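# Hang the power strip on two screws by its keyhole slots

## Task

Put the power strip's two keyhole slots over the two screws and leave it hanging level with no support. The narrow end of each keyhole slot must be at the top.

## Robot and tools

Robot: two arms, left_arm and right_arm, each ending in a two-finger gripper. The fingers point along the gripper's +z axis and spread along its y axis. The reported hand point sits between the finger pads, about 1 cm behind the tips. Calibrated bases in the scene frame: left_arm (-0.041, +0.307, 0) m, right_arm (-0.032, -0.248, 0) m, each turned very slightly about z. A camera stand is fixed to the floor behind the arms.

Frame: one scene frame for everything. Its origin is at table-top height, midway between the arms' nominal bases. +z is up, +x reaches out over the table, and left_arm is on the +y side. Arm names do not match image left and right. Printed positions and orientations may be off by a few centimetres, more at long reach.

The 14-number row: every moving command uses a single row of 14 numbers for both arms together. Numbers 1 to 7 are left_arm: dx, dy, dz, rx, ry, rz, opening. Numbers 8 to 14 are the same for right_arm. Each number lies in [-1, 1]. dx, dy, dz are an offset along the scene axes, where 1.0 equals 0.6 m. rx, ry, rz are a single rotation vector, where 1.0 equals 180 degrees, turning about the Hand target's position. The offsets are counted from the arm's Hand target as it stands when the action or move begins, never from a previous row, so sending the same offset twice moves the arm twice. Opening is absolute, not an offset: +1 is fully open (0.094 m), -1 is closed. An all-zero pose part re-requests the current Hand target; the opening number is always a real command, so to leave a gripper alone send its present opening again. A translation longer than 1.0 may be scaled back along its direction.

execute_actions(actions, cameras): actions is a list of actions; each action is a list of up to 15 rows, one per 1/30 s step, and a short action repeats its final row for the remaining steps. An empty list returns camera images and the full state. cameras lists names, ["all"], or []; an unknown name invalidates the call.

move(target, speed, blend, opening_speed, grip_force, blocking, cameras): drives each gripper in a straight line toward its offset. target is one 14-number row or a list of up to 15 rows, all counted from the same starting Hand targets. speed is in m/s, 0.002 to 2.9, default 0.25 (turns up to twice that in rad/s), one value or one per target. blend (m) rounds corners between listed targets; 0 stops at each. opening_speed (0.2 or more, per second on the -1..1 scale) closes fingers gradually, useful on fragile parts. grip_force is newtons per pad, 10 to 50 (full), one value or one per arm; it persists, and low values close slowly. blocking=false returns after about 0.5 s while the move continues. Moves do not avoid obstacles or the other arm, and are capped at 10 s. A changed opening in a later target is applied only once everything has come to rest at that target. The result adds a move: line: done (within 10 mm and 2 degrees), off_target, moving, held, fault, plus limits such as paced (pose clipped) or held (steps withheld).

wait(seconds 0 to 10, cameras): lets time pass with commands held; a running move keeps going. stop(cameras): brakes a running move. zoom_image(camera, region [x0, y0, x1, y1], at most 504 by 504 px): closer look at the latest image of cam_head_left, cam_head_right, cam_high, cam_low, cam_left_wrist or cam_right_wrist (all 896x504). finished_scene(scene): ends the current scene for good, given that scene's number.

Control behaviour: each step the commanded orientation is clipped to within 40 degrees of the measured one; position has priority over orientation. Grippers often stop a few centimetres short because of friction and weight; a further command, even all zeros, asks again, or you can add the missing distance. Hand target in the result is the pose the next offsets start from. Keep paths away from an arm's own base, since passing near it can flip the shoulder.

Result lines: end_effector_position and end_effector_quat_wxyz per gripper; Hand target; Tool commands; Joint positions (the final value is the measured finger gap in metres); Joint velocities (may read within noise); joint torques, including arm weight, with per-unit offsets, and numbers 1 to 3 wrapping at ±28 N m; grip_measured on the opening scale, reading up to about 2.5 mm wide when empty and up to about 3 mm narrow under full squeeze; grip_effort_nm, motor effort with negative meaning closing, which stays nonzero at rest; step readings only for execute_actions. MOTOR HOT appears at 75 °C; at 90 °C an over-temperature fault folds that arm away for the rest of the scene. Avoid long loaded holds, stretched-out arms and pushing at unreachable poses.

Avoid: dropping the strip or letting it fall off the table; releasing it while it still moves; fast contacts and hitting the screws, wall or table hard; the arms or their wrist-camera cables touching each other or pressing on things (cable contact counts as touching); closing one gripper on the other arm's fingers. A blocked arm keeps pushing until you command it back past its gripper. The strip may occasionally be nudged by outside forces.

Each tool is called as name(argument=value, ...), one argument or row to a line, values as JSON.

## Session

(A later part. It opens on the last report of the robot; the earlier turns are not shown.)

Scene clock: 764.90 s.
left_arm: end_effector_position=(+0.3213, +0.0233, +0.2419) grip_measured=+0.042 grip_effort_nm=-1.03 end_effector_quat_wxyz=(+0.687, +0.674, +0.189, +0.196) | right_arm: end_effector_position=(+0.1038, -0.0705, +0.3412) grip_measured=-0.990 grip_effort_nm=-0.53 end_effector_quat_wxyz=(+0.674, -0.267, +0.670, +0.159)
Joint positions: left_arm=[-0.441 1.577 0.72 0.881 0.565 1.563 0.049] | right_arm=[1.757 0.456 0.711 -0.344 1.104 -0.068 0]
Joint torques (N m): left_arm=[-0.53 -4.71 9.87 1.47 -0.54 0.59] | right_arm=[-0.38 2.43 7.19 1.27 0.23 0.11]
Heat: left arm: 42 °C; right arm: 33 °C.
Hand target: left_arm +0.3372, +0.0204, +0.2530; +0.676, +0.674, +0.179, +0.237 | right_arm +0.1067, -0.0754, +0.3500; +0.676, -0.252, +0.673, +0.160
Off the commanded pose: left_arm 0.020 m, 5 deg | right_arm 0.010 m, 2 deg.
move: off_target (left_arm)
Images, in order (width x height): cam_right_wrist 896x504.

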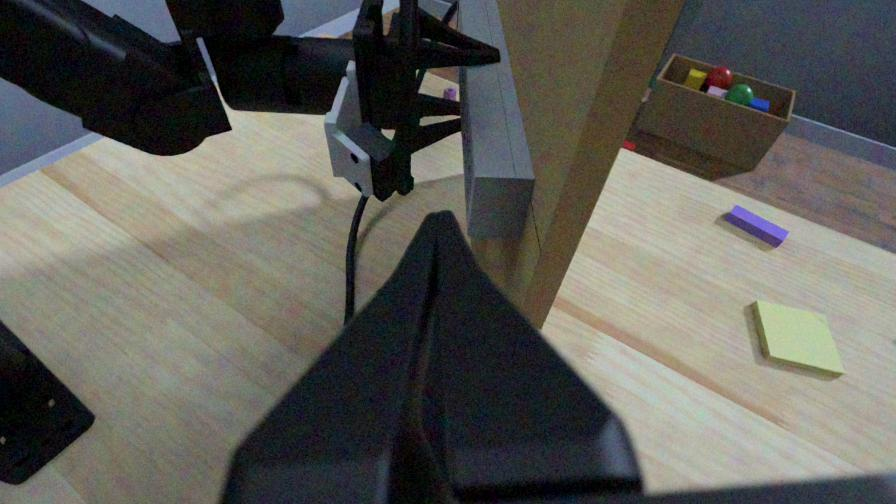

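zoom_image(
  camera="cam_right_wrist",
  region=[480, 0, 550, 65],
)

zoom_image(
  camera="cam_right_wrist",
  region=[490, 60, 560, 125],
)

zoom_image(
  camera="cam_right_wrist",
  region=[500, 125, 570, 190],
)

zoom_image(
  camera="cam_right_wrist",
  region=[500, 180, 570, 260],
)

Scaled by 7.200 from the camera's 896x504 image, which has a finer 1280x720 frame.

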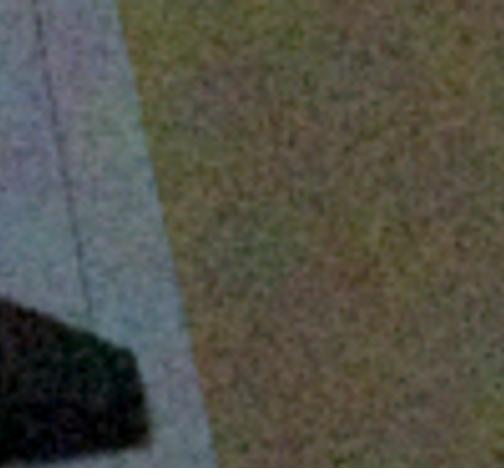

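Scaled by 7.200 from the camera's 896x504 image, which has a finer 1280x720 frame.

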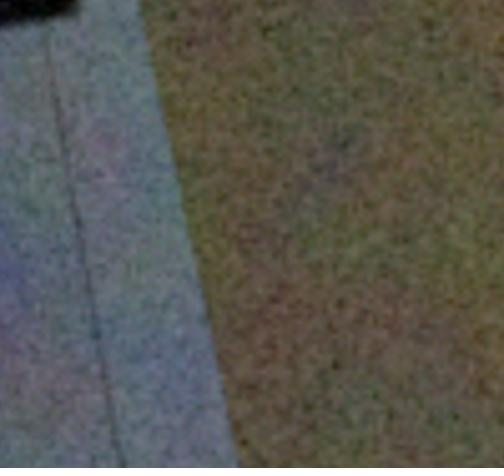

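Scaled by 7.200 from the camera's 896x504 image, which has a finer 1280x720 frame.

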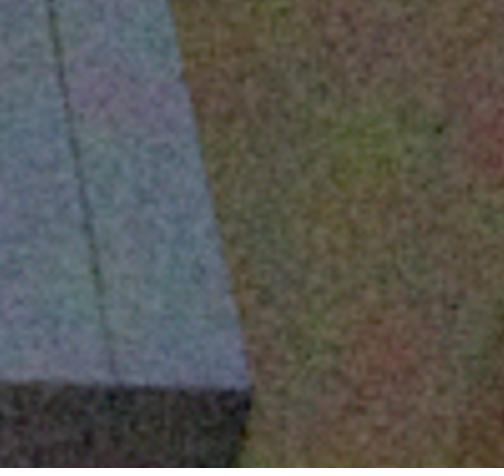

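Scaled by 6.300 from the camera's 896x504 image, which has a finer 1280x720 frame.

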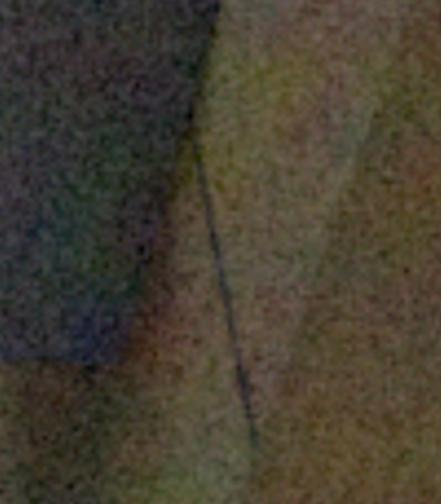

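move(
  target=[0.0028, -0.0042, -0.02, 0, 0, 0, -0.25, 0, 0, 0, 0, 0, 0, -1],
  speed=0.03,
  cameras=["cam_right_wrist"],
)

zoom_image(
  camera="cam_right_wrist",
  region=[450, 130, 590, 260],
)

Scene clock: 777.50 s.
left_arm: end_effector_position=(+0.3213, +0.0233, +0.2421) grip_measured=+0.042 grip_effort_nm=-1.03 end_effector_quat_wxyz=(+0.687, +0.674, +0.189, +0.197) | right_arm: end_effector_position=(+0.1038, -0.0705, +0.3412) grip_measured=-0.990 grip_effort_nm=-0.52 end_effector_quat_wxyz=(+0.674, -0.267, +0.670, +0.159)
Joint positions: left_arm=[-0.441 1.577 0.72 0.883 0.565 1.563 0.049] | right_arm=[1.757 0.456 0.711 -0.344 1.104 -0.068 0]
Joint torques (N m): left_arm=[-0.85 -2.04 8.84 1.93 -0.61 0.61] | right_arm=[-0.43 2.43 7.23 1.26 0.23 0.08]
Heat: left arm: 42 °C; right arm: 34 °C.
Hand target: left_arm +0.3389, +0.0179, +0.2410; +0.676, +0.674, +0.179, +0.237 | right_arm +0.1067, -0.0754, +0.3500; +0.676, -0.252, +0.673, +0.160
Off the commanded pose: left_arm 0.018 m, 5 deg | right_arm 0.010 m, 2 deg.
move: off_target (left_arm)
Images, in order (width x height): cam_right_wrist 896x504.

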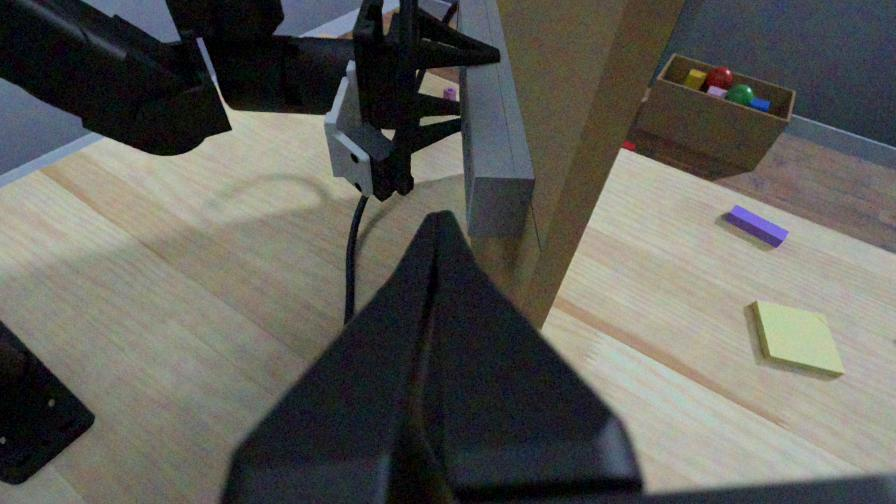

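Scaled by 3.600 from the camera's 896x504 image, which has a finer 1280x720 frame.

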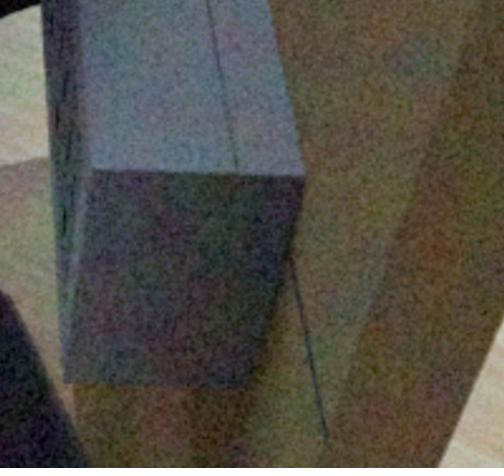

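move(
  target=[0.0, 0.0, 0.05, -0.0138, -0.0093, 0, -0.25, 0, 0, 0, 0, 0, 0, -1],
  speed=0.03,
  cameras=["cam_right_wrist"],
)

zoom_image(
  camera="cam_right_wrist",
  region=[450, 130, 590, 260],
)

Scene clock: 783.93 s.
left_arm: end_effector_position=(+0.3213, +0.0232, +0.2424) grip_measured=+0.042 grip_effort_nm=-1.03 end_effector_quat_wxyz=(+0.687, +0.673, +0.189, +0.196) | right_arm: end_effector_position=(+0.1038, -0.0705, +0.3412) grip_measured=-0.990 grip_effort_nm=-0.53 end_effector_quat_wxyz=(+0.674, -0.267, +0.670, +0.159)
Joint positions: left_arm=[-0.441 1.577 0.72 0.883 0.565 1.562 0.049] | right_arm=[1.757 0.456 0.711 -0.344 1.104 -0.068 0]
Joint torques (N m): left_arm=[-0.95 -5.27 11 1.81 -0.66 0.34] | right_arm=[-0.36 2.47 7.2 1.25 0.22 0.08]
Heat: left arm: 42 °C; right arm: 34 °C.
Hand target: left_arm +0.3389, +0.0179, +0.2710; +0.693, +0.656, +0.175, +0.243 | right_arm +0.1067, -0.0754, +0.3500; +0.676, -0.252, +0.673, +0.160
Off the commanded pose: left_arm 0.034 m, 6 deg | right_arm 0.010 m, 2 deg.
move: off_target (left_arm)
Images, in order (width x height): cam_right_wrist 896x504.

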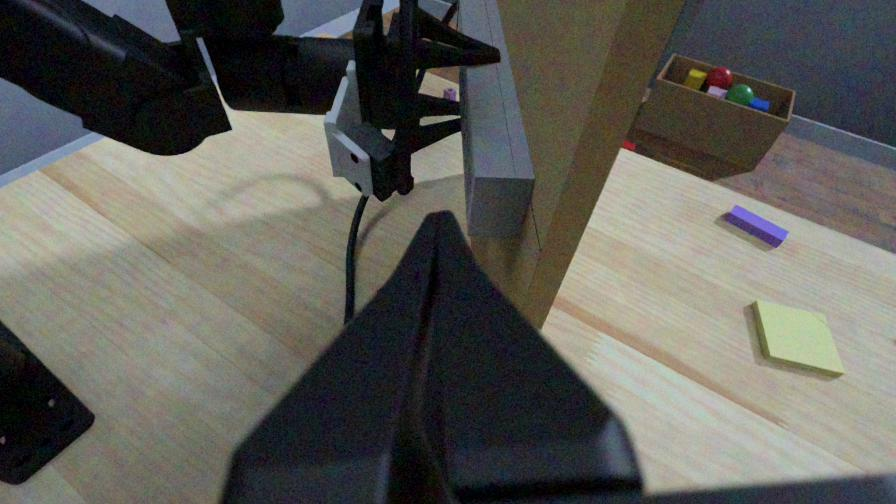

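Scaled by 3.600 from the camera's 896x504 image, which has a finer 1280x720 frame.

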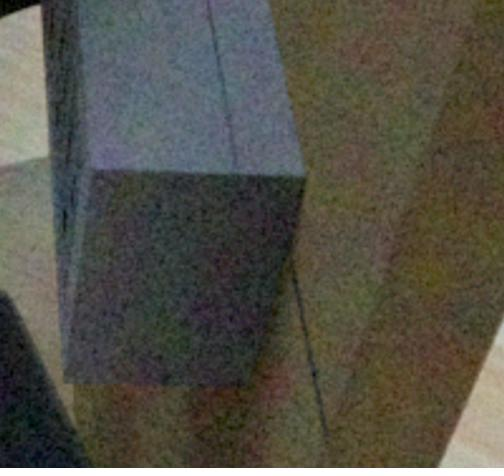

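move(
  target=[0.0, 0.0, 0.0, -0.0138, -0.0093, 0, -0.25, 0, 0, 0, 0, 0, 0, -1],
  speed=0.03,
  cameras=["cam_right_wrist"],
)

zoom_image(
  camera="cam_right_wrist",
  region=[450, 130, 590, 260],
)

Scene clock: 786.37 s.
left_arm: end_effector_position=(+0.3213, +0.0232, +0.2436) grip_measured=+0.042 grip_effort_nm=-1.03 end_effector_quat_wxyz=(+0.689, +0.672, +0.189, +0.196) | right_arm: end_effector_position=(+0.1038, -0.0705, +0.3412) grip_measured=-0.990 grip_effort_nm=-0.52 end_effector_quat_wxyz=(+0.674, -0.267, +0.670, +0.159)
Joint positions: left_arm=[-0.441 1.578 0.72 0.889 0.565 1.558 0.049] | right_arm=[1.757 0.456 0.711 -0.344 1.104 -0.068 0]
Joint torques (N m): left_arm=[-1.06 -3.02 9.25 2.88 -0.69 0.14] | right_arm=[-0.39 2.48 7.23 1.26 0.23 0.09]
Heat: left arm: 43 °C; right arm: 34 °C.
Hand target: left_arm +0.3389, +0.0179, +0.2710; +0.710, +0.637, +0.170, +0.248 | right_arm +0.1067, -0.0754, +0.3500; +0.676, -0.252, +0.673, +0.160
Off the commanded pose: left_arm 0.033 m, 8 deg | right_arm 0.010 m, 2 deg.
move: off_target (left_arm)
Images, in order (width x height): cam_right_wrist 896x504.

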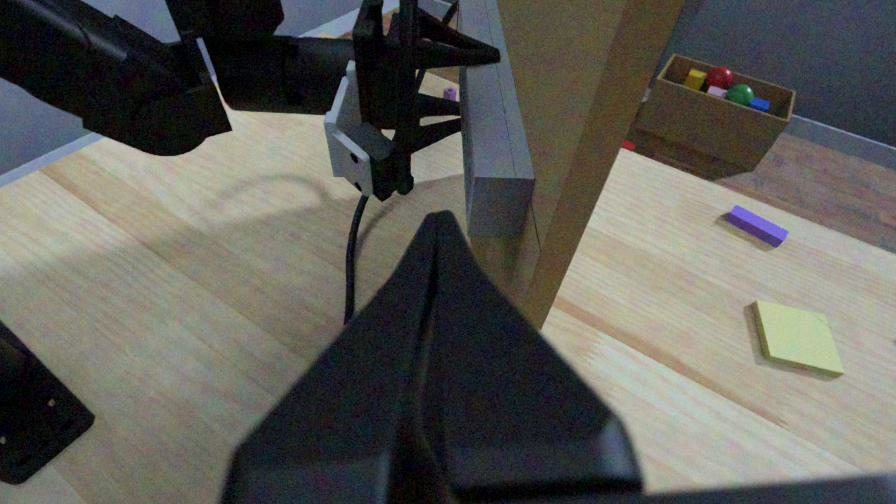

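Scaled by 3.600 from the camera's 896x504 image, which has a finer 1280x720 frame.

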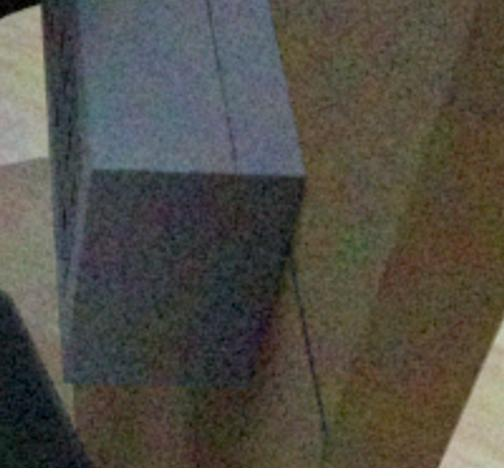

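move(
  target=[-0.0075, 0.0111, 0.0, 0.0138, 0.0093, 0, -0.25, 0, 0, 0, 0, 0, 0, -1],
  speed=0.03,
)

Scene clock: 796.77 s.
left_arm: end_effector_position=(+0.3212, +0.0235, +0.2425) grip_measured=+0.042 grip_effort_nm=-1.03 end_effector_quat_wxyz=(+0.687, +0.674, +0.189, +0.195) | right_arm: end_effector_position=(+0.1038, -0.0705, +0.3412) grip_measured=-0.990 grip_effort_nm=-0.53 end_effector_quat_wxyz=(+0.674, -0.267, +0.670, +0.159)
Joint positions: left_arm=[-0.44 1.576 0.72 0.881 0.567 1.56 0.049] | right_arm=[1.757 0.456 0.711 -0.344 1.104 -0.068 0]
Joint torques (N m): left_arm=[-0.06 -6.79 9.37 1.83 -0.55 0.35] | right_arm=[-0.39 2.45 7.21 1.27 0.24 0.1]
Heat: left arm: 43 °C; right arm: 34 °C.
Hand target: left_arm +0.3345, +0.0247, +0.2710; +0.693, +0.656, +0.175, +0.243 | right_arm +0.1067, -0.0754, +0.3500; +0.676, -0.252, +0.673, +0.160
Off the commanded pose: left_arm 0.031 m, 6 deg | right_arm 0.010 m, 2 deg.
move: off_target (left_arm)

move(
  target=[-0.0065, 0.0097, -0.01, 0, 0, 0, -0.25, 0, 0, 0, 0, 0, 0, -1],
  speed=0.03,
)

Scene clock: 798.10 s.
left_arm: end_effector_position=(+0.3220, +0.0247, +0.2427) grip_measured=+0.042 grip_effort_nm=-1.03 end_effector_quat_wxyz=(+0.687, +0.673, +0.190, +0.196) | right_arm: end_effector_position=(+0.1038, -0.0705, +0.3412) grip_measured=-0.990 grip_effort_nm=-0.53 end_effector_quat_wxyz=(+0.674, -0.267, +0.670, +0.159)
Joint positions: left_arm=[-0.437 1.575 0.72 0.88 0.566 1.56 0.049] | right_arm=[1.757 0.456 0.711 -0.344 1.104 -0.068 0]
Joint torques (N m): left_arm=[0.57 -7.09 7.05 2.12 -0.43 0.37] | right_arm=[-0.46 2.52 7.23 1.27 0.22 0.09]
Heat: left arm: 43 °C; right arm: 34 °C.
Hand target: left_arm +0.3305, +0.0305, +0.2651; +0.693, +0.656, +0.175, +0.243 | right_arm +0.1067, -0.0754, +0.3500; +0.676, -0.252, +0.673, +0.160
Off the commanded pose: left_arm 0.025 m, 6 deg | right_arm 0.010 m, 2 deg.
move: off_target (left_arm)

move(
  target=[0.0, 0.0, -0.025, 0, 0, 0, -0.25, 0, 0, 0, 0, 0, 0, -1],
  speed=0.03,
)

Scene clock: 799.67 s.
left_arm: end_effector_position=(+0.3228, +0.0262, +0.2431) grip_measured=+0.042 grip_effort_nm=-1.03 end_effector_quat_wxyz=(+0.688, +0.670, +0.192, +0.202) | right_arm: end_effector_position=(+0.1038, -0.0705, +0.3412) grip_measured=-0.990 grip_effort_nm=-0.52 end_effector_quat_wxyz=(+0.674, -0.267, +0.670, +0.159)
Joint positions: left_arm=[-0.437 1.575 0.714 0.894 0.556 1.56 0.049] | right_arm=[1.757 0.456 0.711 -0.344 1.104 -0.068 0]
Joint torques (N m): left_arm=[0.57 -4.27 5.42 2.63 -0.31 0.38] | right_arm=[-0.46 2.54 7.25 1.26 0.24 0.07]
Heat: left arm: 42 °C; right arm: 34 °C.
Hand target: left_arm +0.3306, +0.0305, +0.2501; +0.693, +0.656, +0.175, +0.243 | right_arm +0.1067, -0.0754, +0.3500; +0.676, -0.252, +0.673, +0.160
Off the commanded pose: left_arm 0.011 m, 5 deg | right_arm 0.010 m, 2 deg.
move: off_target (left_arm)

move(
  target=[0.0, 0.0, -0.02, 0, 0, 0, -0.25, 0, 0, 0, 0, 0, 0, -1],
  speed=0.03,
  cameras=["cam_right_wrist", "cam_low"],
)

zoom_image(
  camera="cam_right_wrist",
  region=[450, 130, 590, 260],
)

zoom_image(
  camera="cam_low",
  region=[410, 100, 530, 190],
)

Scene clock: 802.13 s.
left_arm: end_effector_position=(+0.3219, +0.0263, +0.2415) grip_measured=+0.042 grip_effort_nm=-1.03 end_effector_quat_wxyz=(+0.699, +0.659, +0.184, +0.208) | right_arm: end_effector_position=(+0.1038, -0.0705, +0.3412) grip_measured=-0.990 grip_effort_nm=-0.52 end_effector_quat_wxyz=(+0.674, -0.267, +0.670, +0.159)
Joint positions: left_arm=[-0.437 1.605 0.691 0.988 0.558 1.549 0.049] | right_arm=[1.757 0.456 0.711 -0.344 1.104 -0.068 0]
Joint torques (N m): left_arm=[0.61 -3.79 5.27 2.26 -0.34 0.48] | right_arm=[-0.44 2.47 7.2 1.24 0.24 0.09]
Heat: left arm: 43 °C; right arm: 34 °C.
Hand target: left_arm +0.3306, +0.0305, +0.2380; +0.693, +0.656, +0.175, +0.243 | right_arm +0.1067, -0.0754, +0.3500; +0.676, -0.252, +0.673, +0.160
Off the commanded pose: left_arm 0.010 m, 4 deg | right_arm 0.010 m, 2 deg.
move: off_target (left_arm)
Images, in order (width x height): cam_low 896x504, cam_right_wrist 896x504.

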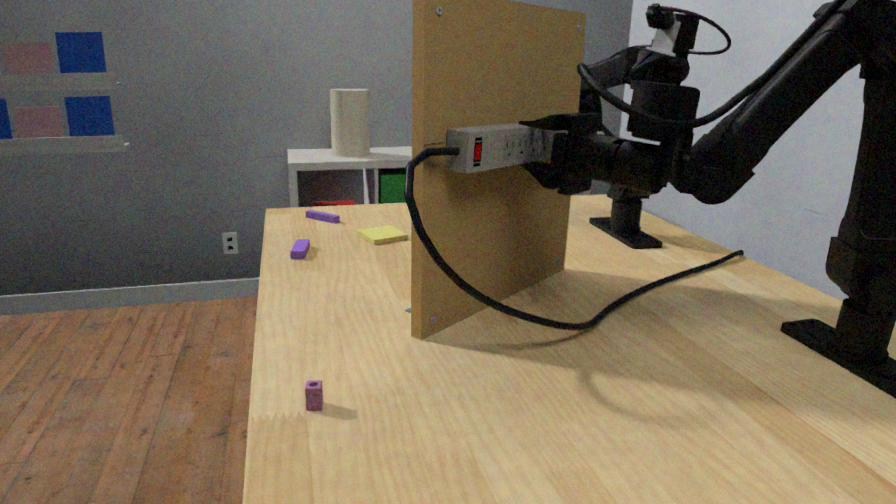

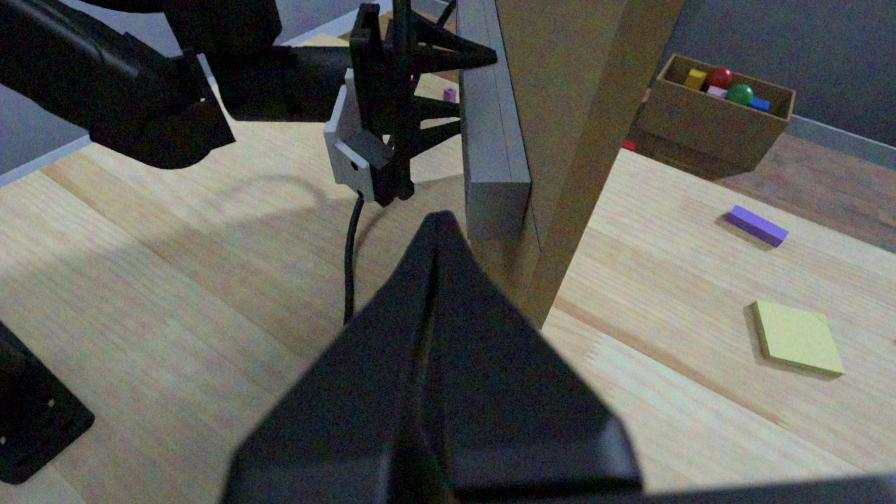

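Scaled by 3.600 from the camera's 896x504 image, which has a finer 1280x720 frame.

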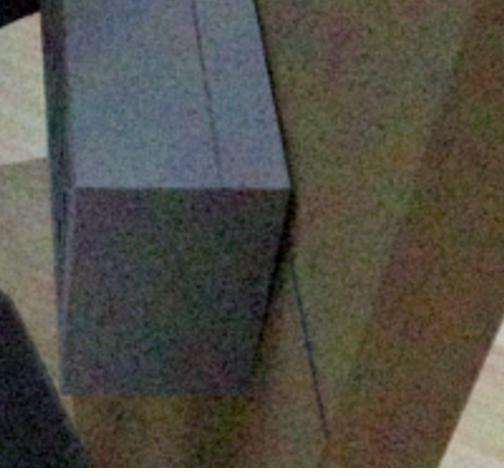

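Scaled by 4.200 from the camera's 896x504 image, which has a finer 1280x720 frame.

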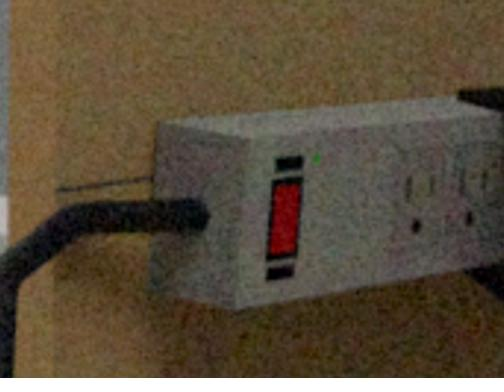

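move(
  target=[0.0, 0.0, 0.0083, 0.003, 0.0211, 0.006, -0.25, 0, 0, 0, 0, 0, 0, -1],
  speed=0.03,
  cameras=["cam_right_wrist", "cam_low"],
)

zoom_image(
  camera="cam_right_wrist",
  region=[450, 130, 590, 260],
)

zoom_image(
  camera="cam_low",
  region=[410, 100, 530, 190],
)

Scene clock: 806.10 s.
left_arm: end_effector_position=(+0.3237, +0.0273, +0.2288) grip_measured=+0.042 grip_effort_nm=-1.02 end_effector_quat_wxyz=(+0.683, +0.673, +0.205, +0.196) | right_arm: end_effector_position=(+0.1038, -0.0705, +0.3412) grip_measured=-0.990 grip_effort_nm=-0.53 end_effector_quat_wxyz=(+0.674, -0.267, +0.670, +0.159)
Joint positions: left_arm=[-0.437 1.6 0.691 0.922 0.546 1.548 0.049] | right_arm=[1.757 0.456 0.711 -0.344 1.104 -0.068 0]
Joint torques (N m): left_arm=[-0.21 -7.54 6.86 1.66 -0.51 0.27] | right_arm=[-0.38 2.47 7.2 1.26 0.24 0.08]
Heat: left arm: 42 °C; right arm: 35 °C.
Hand target: left_arm +0.3305, +0.0305, +0.2431; +0.682, +0.665, +0.203, +0.228 | right_arm +0.1067, -0.0754, +0.3500; +0.676, -0.252, +0.673, +0.160
Off the commanded pose: left_arm 0.016 m, 4 deg | right_arm 0.010 m, 2 deg.
move: off_target (left_arm)
Images, in order (width x height): cam_low 896x504, cam_right_wrist 896x504.

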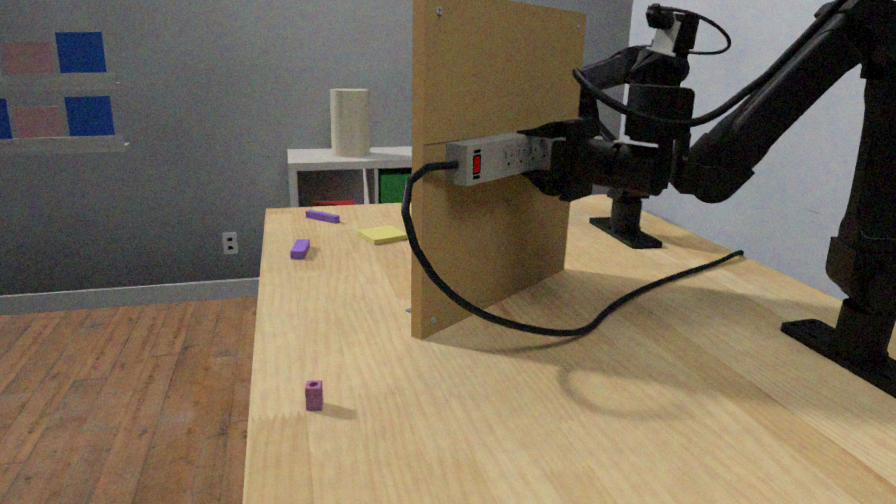

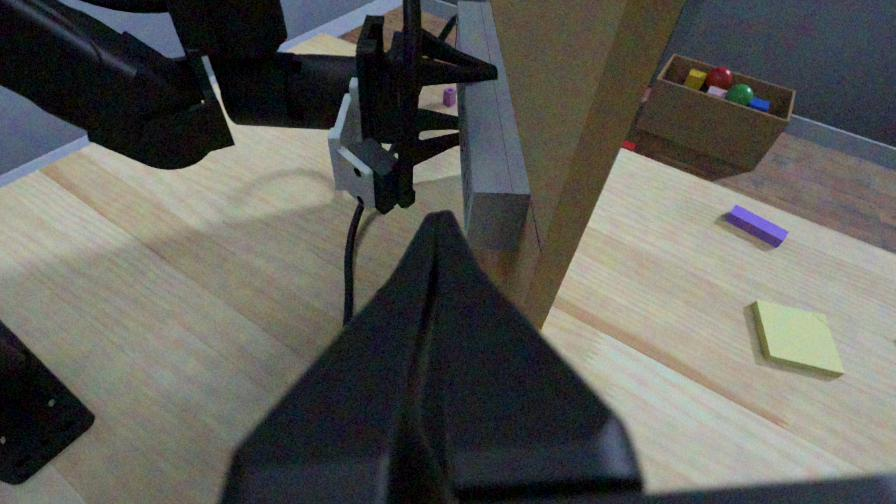

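Scaled by 3.600 from the camera's 896x504 image, which has a finer 1280x720 frame.

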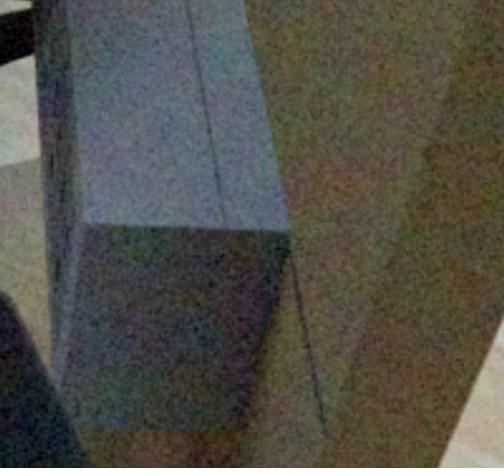

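Scaled by 4.200 from the camera's 896x504 image, which has a finer 1280x720 frame.

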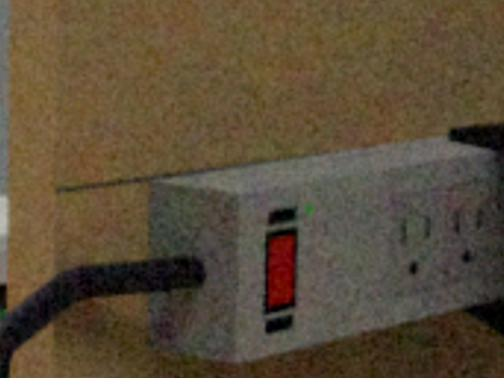

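execute_actions(
  actions=[],
  cameras=["cam_high", "cam_head_left", "cam_right_wrist"],
)

zoom_image(
  camera="cam_high",
  region=[330, 225, 400, 295],
)

zoom_image(
  camera="cam_high",
  region=[460, 180, 520, 250],
)

zoom_image(
  camera="cam_head_left",
  region=[350, 110, 490, 250],
)

zoom_image(
  camera="cam_right_wrist",
  region=[450, 0, 570, 120],
)

Scene clock: 808.73 s.
left_arm: end_effector_position=(+0.3237, +0.0273, +0.2288) grip_measured=+0.042 grip_effort_nm=-1.03 end_effector_quat_wxyz=(+0.683, +0.673, +0.205, +0.196) | right_arm: end_effector_position=(+0.1038, -0.0705, +0.3412) grip_measured=-0.990 grip_effort_nm=-0.52 end_effector_quat_wxyz=(+0.674, -0.267, +0.670, +0.159)
Joint positions: left_arm=[-0.437 1.6 0.691 0.922 0.546 1.548 0.049] | right_arm=[1.757 0.456 0.711 -0.344 1.104 -0.068 0]
Joint velocities: within noise
Joint torques (N m): left_arm=[-0.24 -7.54 6.84 1.67 -0.51 0.28] | right_arm=[-0.42 2.47 7.21 1.27 0.23 0.09]
Heat: left arm: 42 °C; right arm: 35 °C.
Hand target: left_arm +0.3305, +0.0305, +0.2431; +0.682, +0.665, +0.203, +0.228 | right_arm +0.1067, -0.0754, +0.3500; +0.676, -0.252, +0.673, +0.160
Tool commands: left_gripper/opening=-0.25 right_gripper/opening=-1.0
Off the commanded pose: left_arm 0.016 m, 4 deg | right_arm 0.010 m, 2 deg.
Images, in order (width x height): cam_head_left 896x504, cam_high 896x504, cam_right_wrist 896x504.

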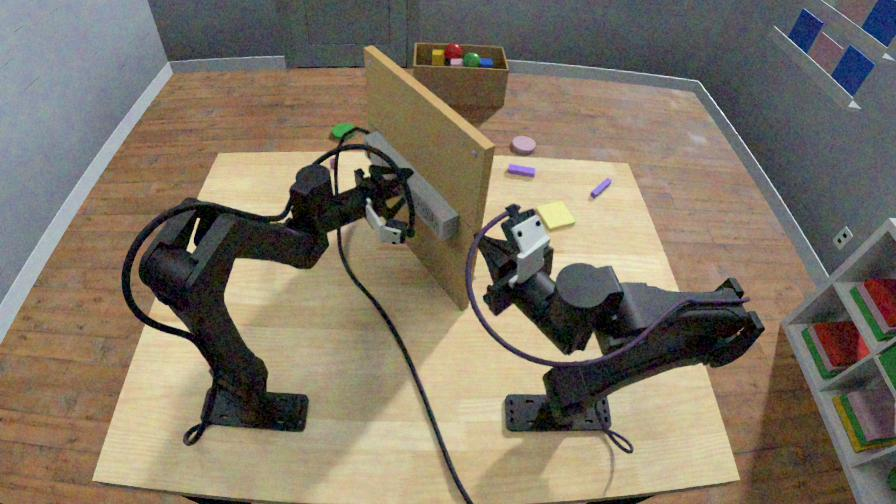

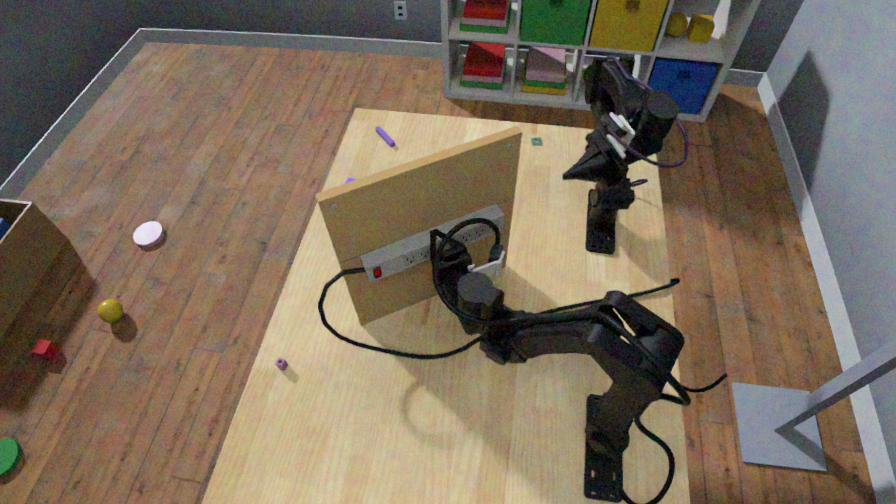

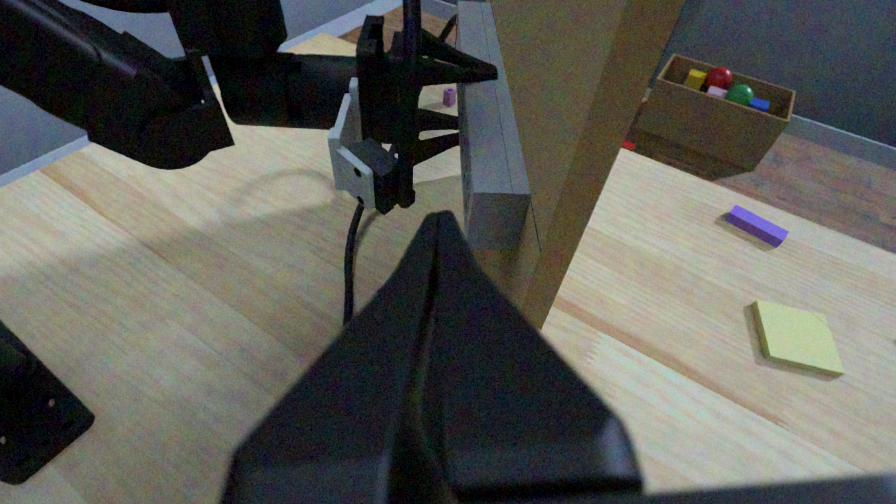

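Scaled by 7.200 from the camera's 896x504 image, which has a finer 1280x720 frame.

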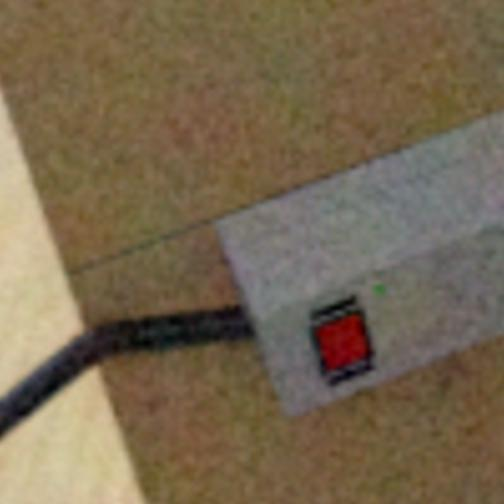

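Scaled by 7.200 from the camera's 896x504 image, which has a finer 1280x720 frame.

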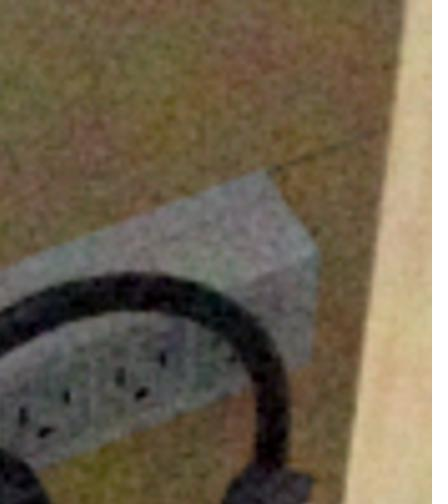

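Scaled by 3.600 from the camera's 896x504 image, which has a finer 1280x720 frame.

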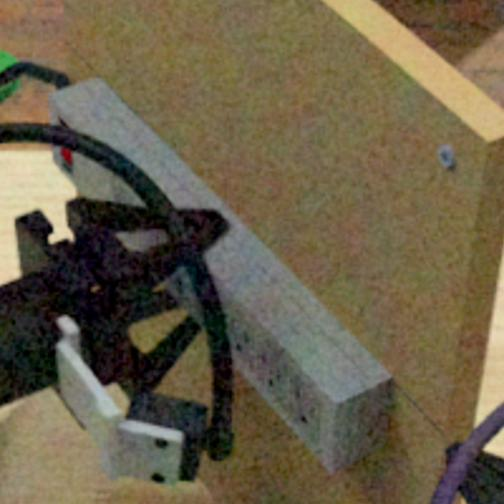

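Scaled by 4.200 from the camera's 896x504 image, which has a finer 1280x720 frame.

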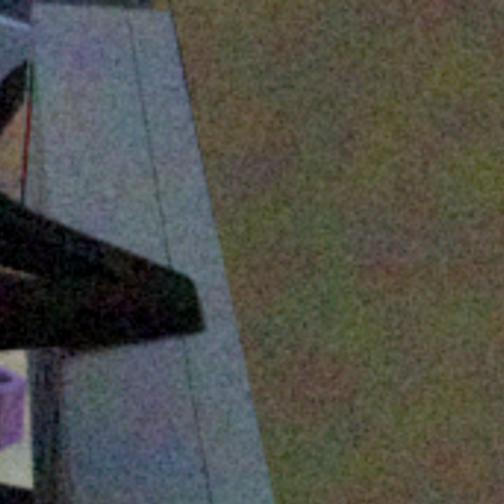

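move(
  target=[0.0, 0.0, -0.02, 0, 0, 0, -0.25, 0, 0, 0, 0, 0, 0, -1],
  speed=0.03,
  cameras=["cam_right_wrist", "cam_low", "cam_high"],
)

zoom_image(
  camera="cam_right_wrist",
  region=[450, 130, 590, 260],
)

zoom_image(
  camera="cam_low",
  region=[410, 100, 530, 190],
)

zoom_image(
  camera="cam_high",
  region=[330, 180, 530, 300],
)

Scene clock: 813.20 s.
left_arm: end_effector_position=(+0.3237, +0.0273, +0.2292) grip_measured=+0.042 grip_effort_nm=-1.03 end_effector_quat_wxyz=(+0.684, +0.672, +0.204, +0.196) | right_arm: end_effector_position=(+0.1038, -0.0705, +0.3412) grip_measured=-0.990 grip_effort_nm=-0.53 end_effector_quat_wxyz=(+0.674, -0.267, +0.670, +0.159)
Joint positions: left_arm=[-0.437 1.6 0.691 0.924 0.546 1.548 0.049] | right_arm=[1.757 0.456 0.711 -0.344 1.104 -0.068 0]
Joint torques (N m): left_arm=[-0.18 -5.05 5.24 2.19 -0.51 0.29] | right_arm=[-0.47 2.54 7.19 1.26 0.23 0.08]
Heat: left arm: 42 °C; right arm: 35 °C.
Hand target: left_arm +0.3305, +0.0305, +0.2311; +0.682, +0.665, +0.203, +0.228 | right_arm +0.1067, -0.0754, +0.3500; +0.676, -0.252, +0.673, +0.160
Off the commanded pose: left_arm 0.008 m, 4 deg | right_arm 0.010 m, 2 deg.
move: off_target (left_arm)
Images, in order (width x height): cam_high 896x504, cam_low 896x504, cam_right_wrist 896x504.

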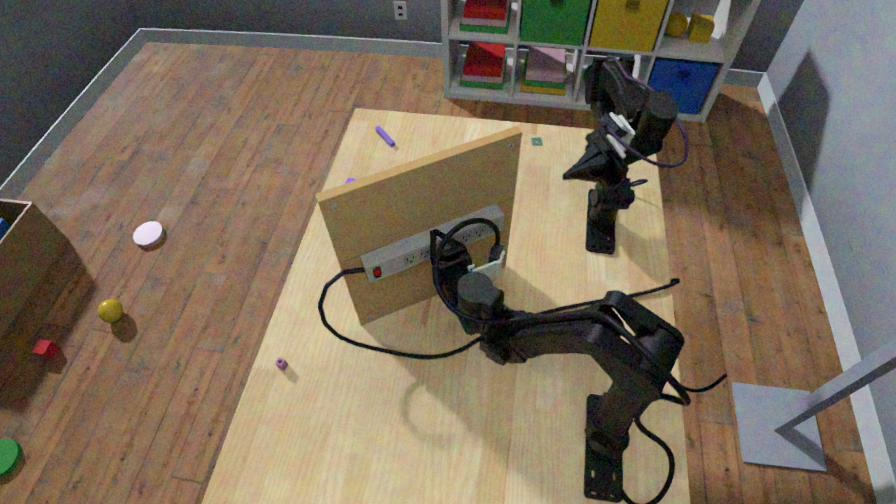

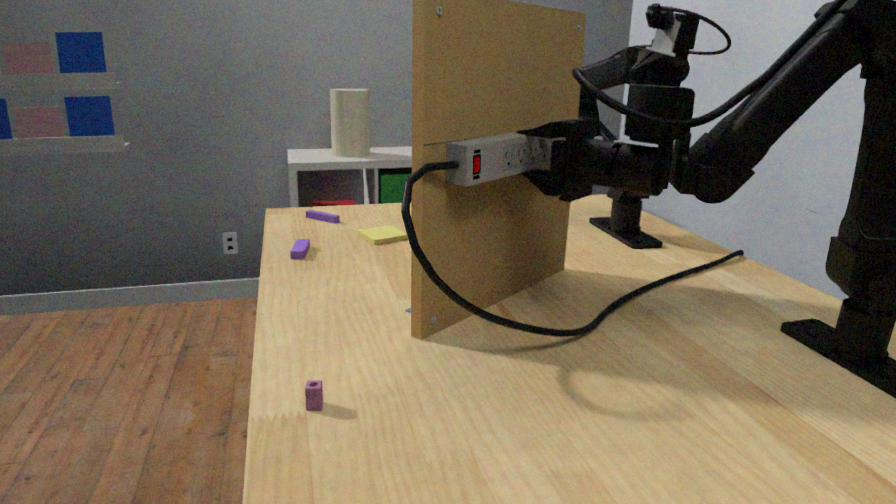

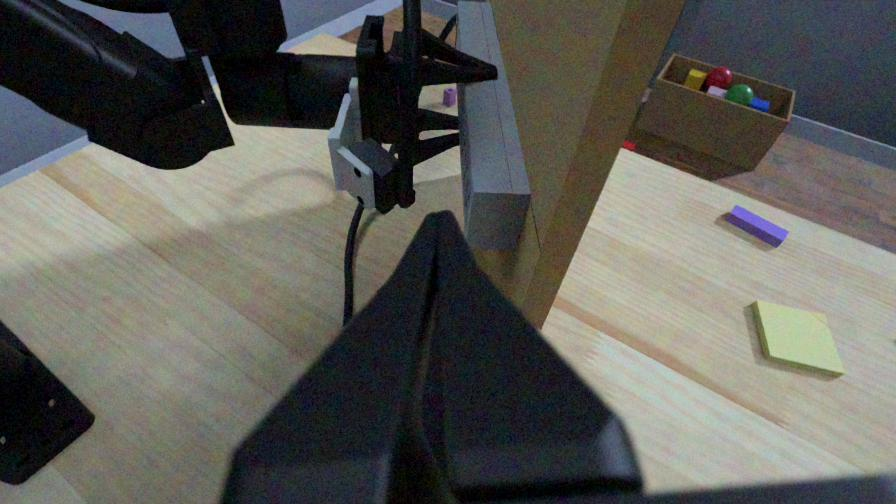

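Scaled by 3.600 from the camera's 896x504 image, which has a finer 1280x720 frame.

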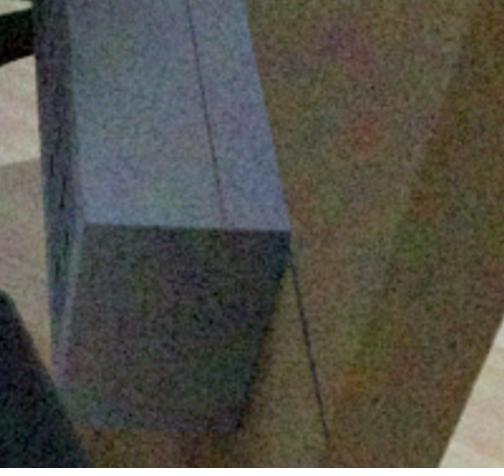

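Scaled by 4.200 from the camera's 896x504 image, which has a finer 1280x720 frame.

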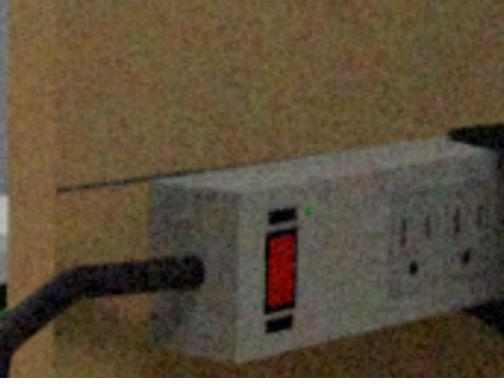

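Scaled by 2.520 from the camera's 896x504 image, which has a finer 1280x720 frame.

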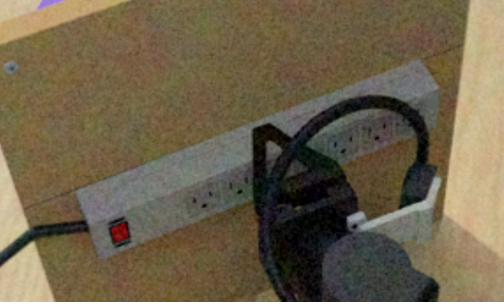

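move(
  target=[-0.014, 0.0208, 0.0, 0, 0, 0, -0.25, 0, 0, 0, 0, 0, 0, -1],
  speed=0.03,
)

Scene clock: 815.43 s.
left_arm: end_effector_position=(+0.3228, +0.0289, +0.2277) grip_measured=+0.042 grip_effort_nm=-1.03 end_effector_quat_wxyz=(+0.684, +0.671, +0.203, +0.203) | right_arm: end_effector_position=(+0.1038, -0.0705, +0.3412) grip_measured=-0.990 grip_effort_nm=-0.52 end_effector_quat_wxyz=(+0.674, -0.267, +0.670, +0.159)
Joint positions: left_arm=[-0.437 1.6 0.677 0.942 0.539 1.556 0.049] | right_arm=[1.757 0.456 0.711 -0.344 1.104 -0.068 0]
Joint torques (N m): left_arm=[1.76 -8.38 2.88 2.06 -0.19 0.21] | right_arm=[-0.42 2.5 7.16 1.26 0.23 0.09]
Heat: left arm: 42 °C; right arm: 35 °C.
Hand target: left_arm +0.3221, +0.0429, +0.2310; +0.681, +0.665, +0.203, +0.228 | right_arm +0.1067, -0.0754, +0.3500; +0.676, -0.252, +0.673, +0.160
Off the commanded pose: left_arm 0.014 m, 3 deg | right_arm 0.010 m, 2 deg.
move: off_target (left_arm)

execute_actions(
  actions=[],
  cameras=["cam_right_wrist", "cam_low", "cam_high"],
)

zoom_image(
  camera="cam_right_wrist",
  region=[450, 130, 590, 260],
)

zoom_image(
  camera="cam_low",
  region=[410, 100, 530, 190],
)

zoom_image(
  camera="cam_high",
  region=[330, 180, 530, 300],
)

zoom_image(
  camera="cam_right_wrist",
  region=[450, 0, 570, 120],
)

Scene clock: 817.27 s.
left_arm: end_effector_position=(+0.3228, +0.0289, +0.2277) grip_measured=+0.042 grip_effort_nm=-1.03 end_effector_quat_wxyz=(+0.684, +0.671, +0.203, +0.203) | right_arm: end_effector_position=(+0.1038, -0.0705, +0.3412) grip_measured=-0.990 grip_effort_nm=-0.53 end_effector_quat_wxyz=(+0.674, -0.267, +0.670, +0.159)
Joint positions: left_arm=[-0.437 1.6 0.677 0.942 0.539 1.556 0.049] | right_arm=[1.757 0.456 0.711 -0.344 1.104 -0.068 0]
Joint velocities: within noise
Joint torques (N m): left_arm=[1.77 -8.35 2.88 2.06 -0.18 0.21] | right_arm=[-0.43 2.47 7.23 1.27 0.24 0.09]
Heat: left arm: 42 °C; right arm: 35 °C.
Hand target: left_arm +0.3221, +0.0429, +0.2310; +0.681, +0.665, +0.203, +0.228 | right_arm +0.1067, -0.0754, +0.3500; +0.676, -0.252, +0.673, +0.160
Tool commands: left_gripper/opening=-0.25 right_gripper/opening=-1.0
Off the commanded pose: left_arm 0.014 m, 3 deg | right_arm 0.010 m, 2 deg.
Images, in order (width x height): cam_high 896x504, cam_low 896x504, cam_right_wrist 896x504.

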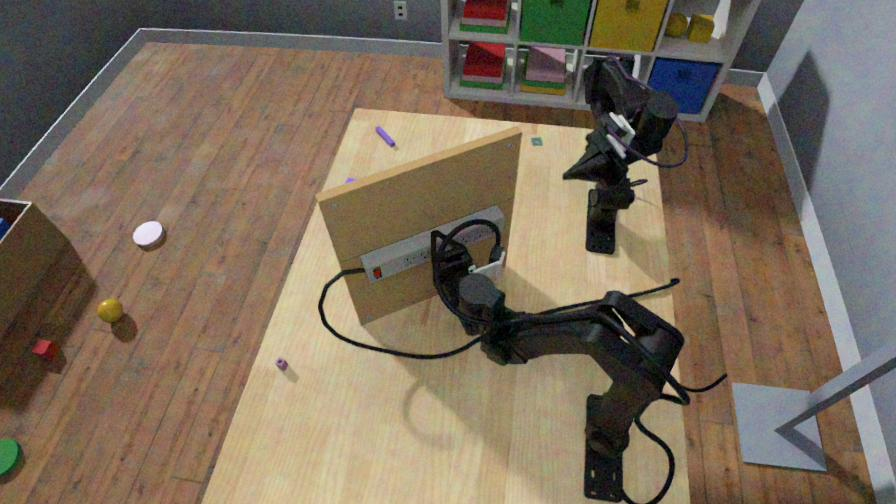

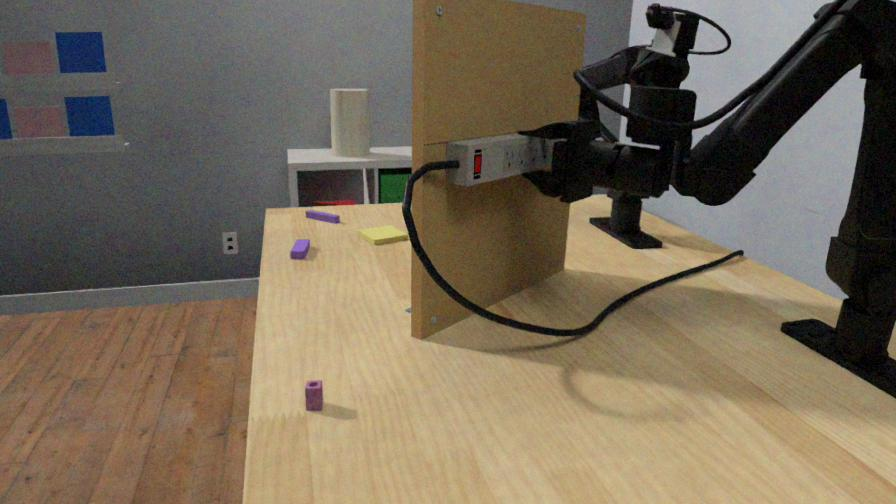

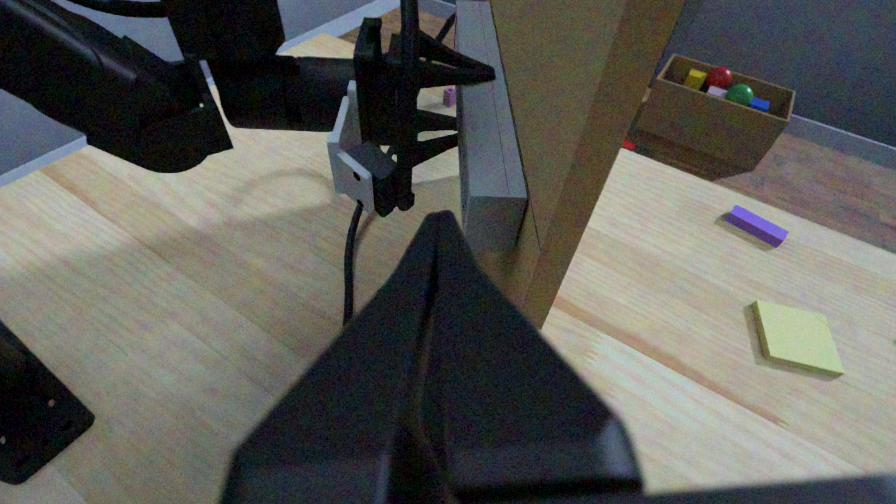

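Scaled by 3.600 from the camera's 896x504 image, which has a finer 1280x720 frame.

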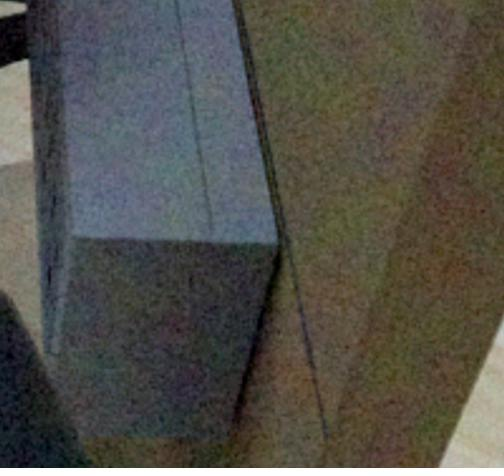

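Scaled by 4.200 from the camera's 896x504 image, which has a finer 1280x720 frame.

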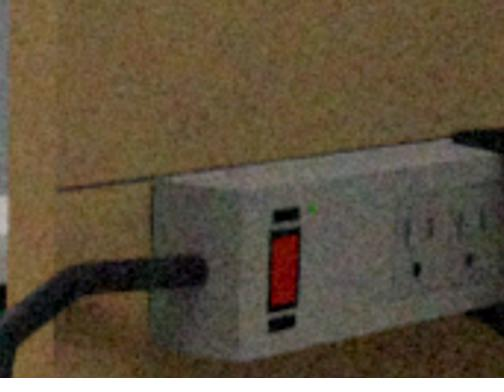

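Scaled by 2.520 from the camera's 896x504 image, which has a finer 1280x720 frame.

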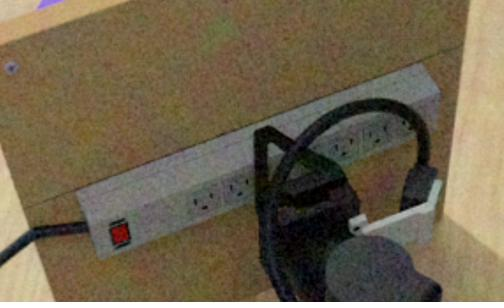

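Scaled by 4.200 from the camera's 896x504 image, which has a finer 1280x720 frame.

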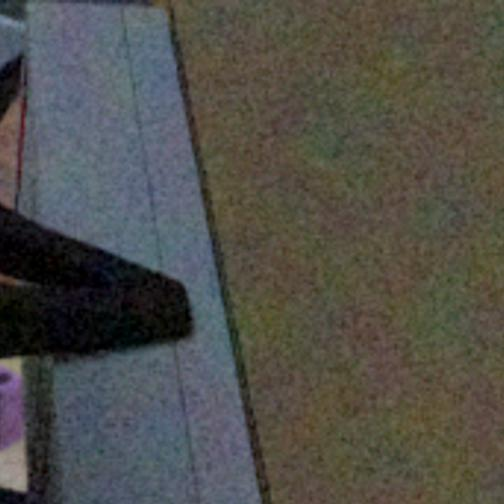

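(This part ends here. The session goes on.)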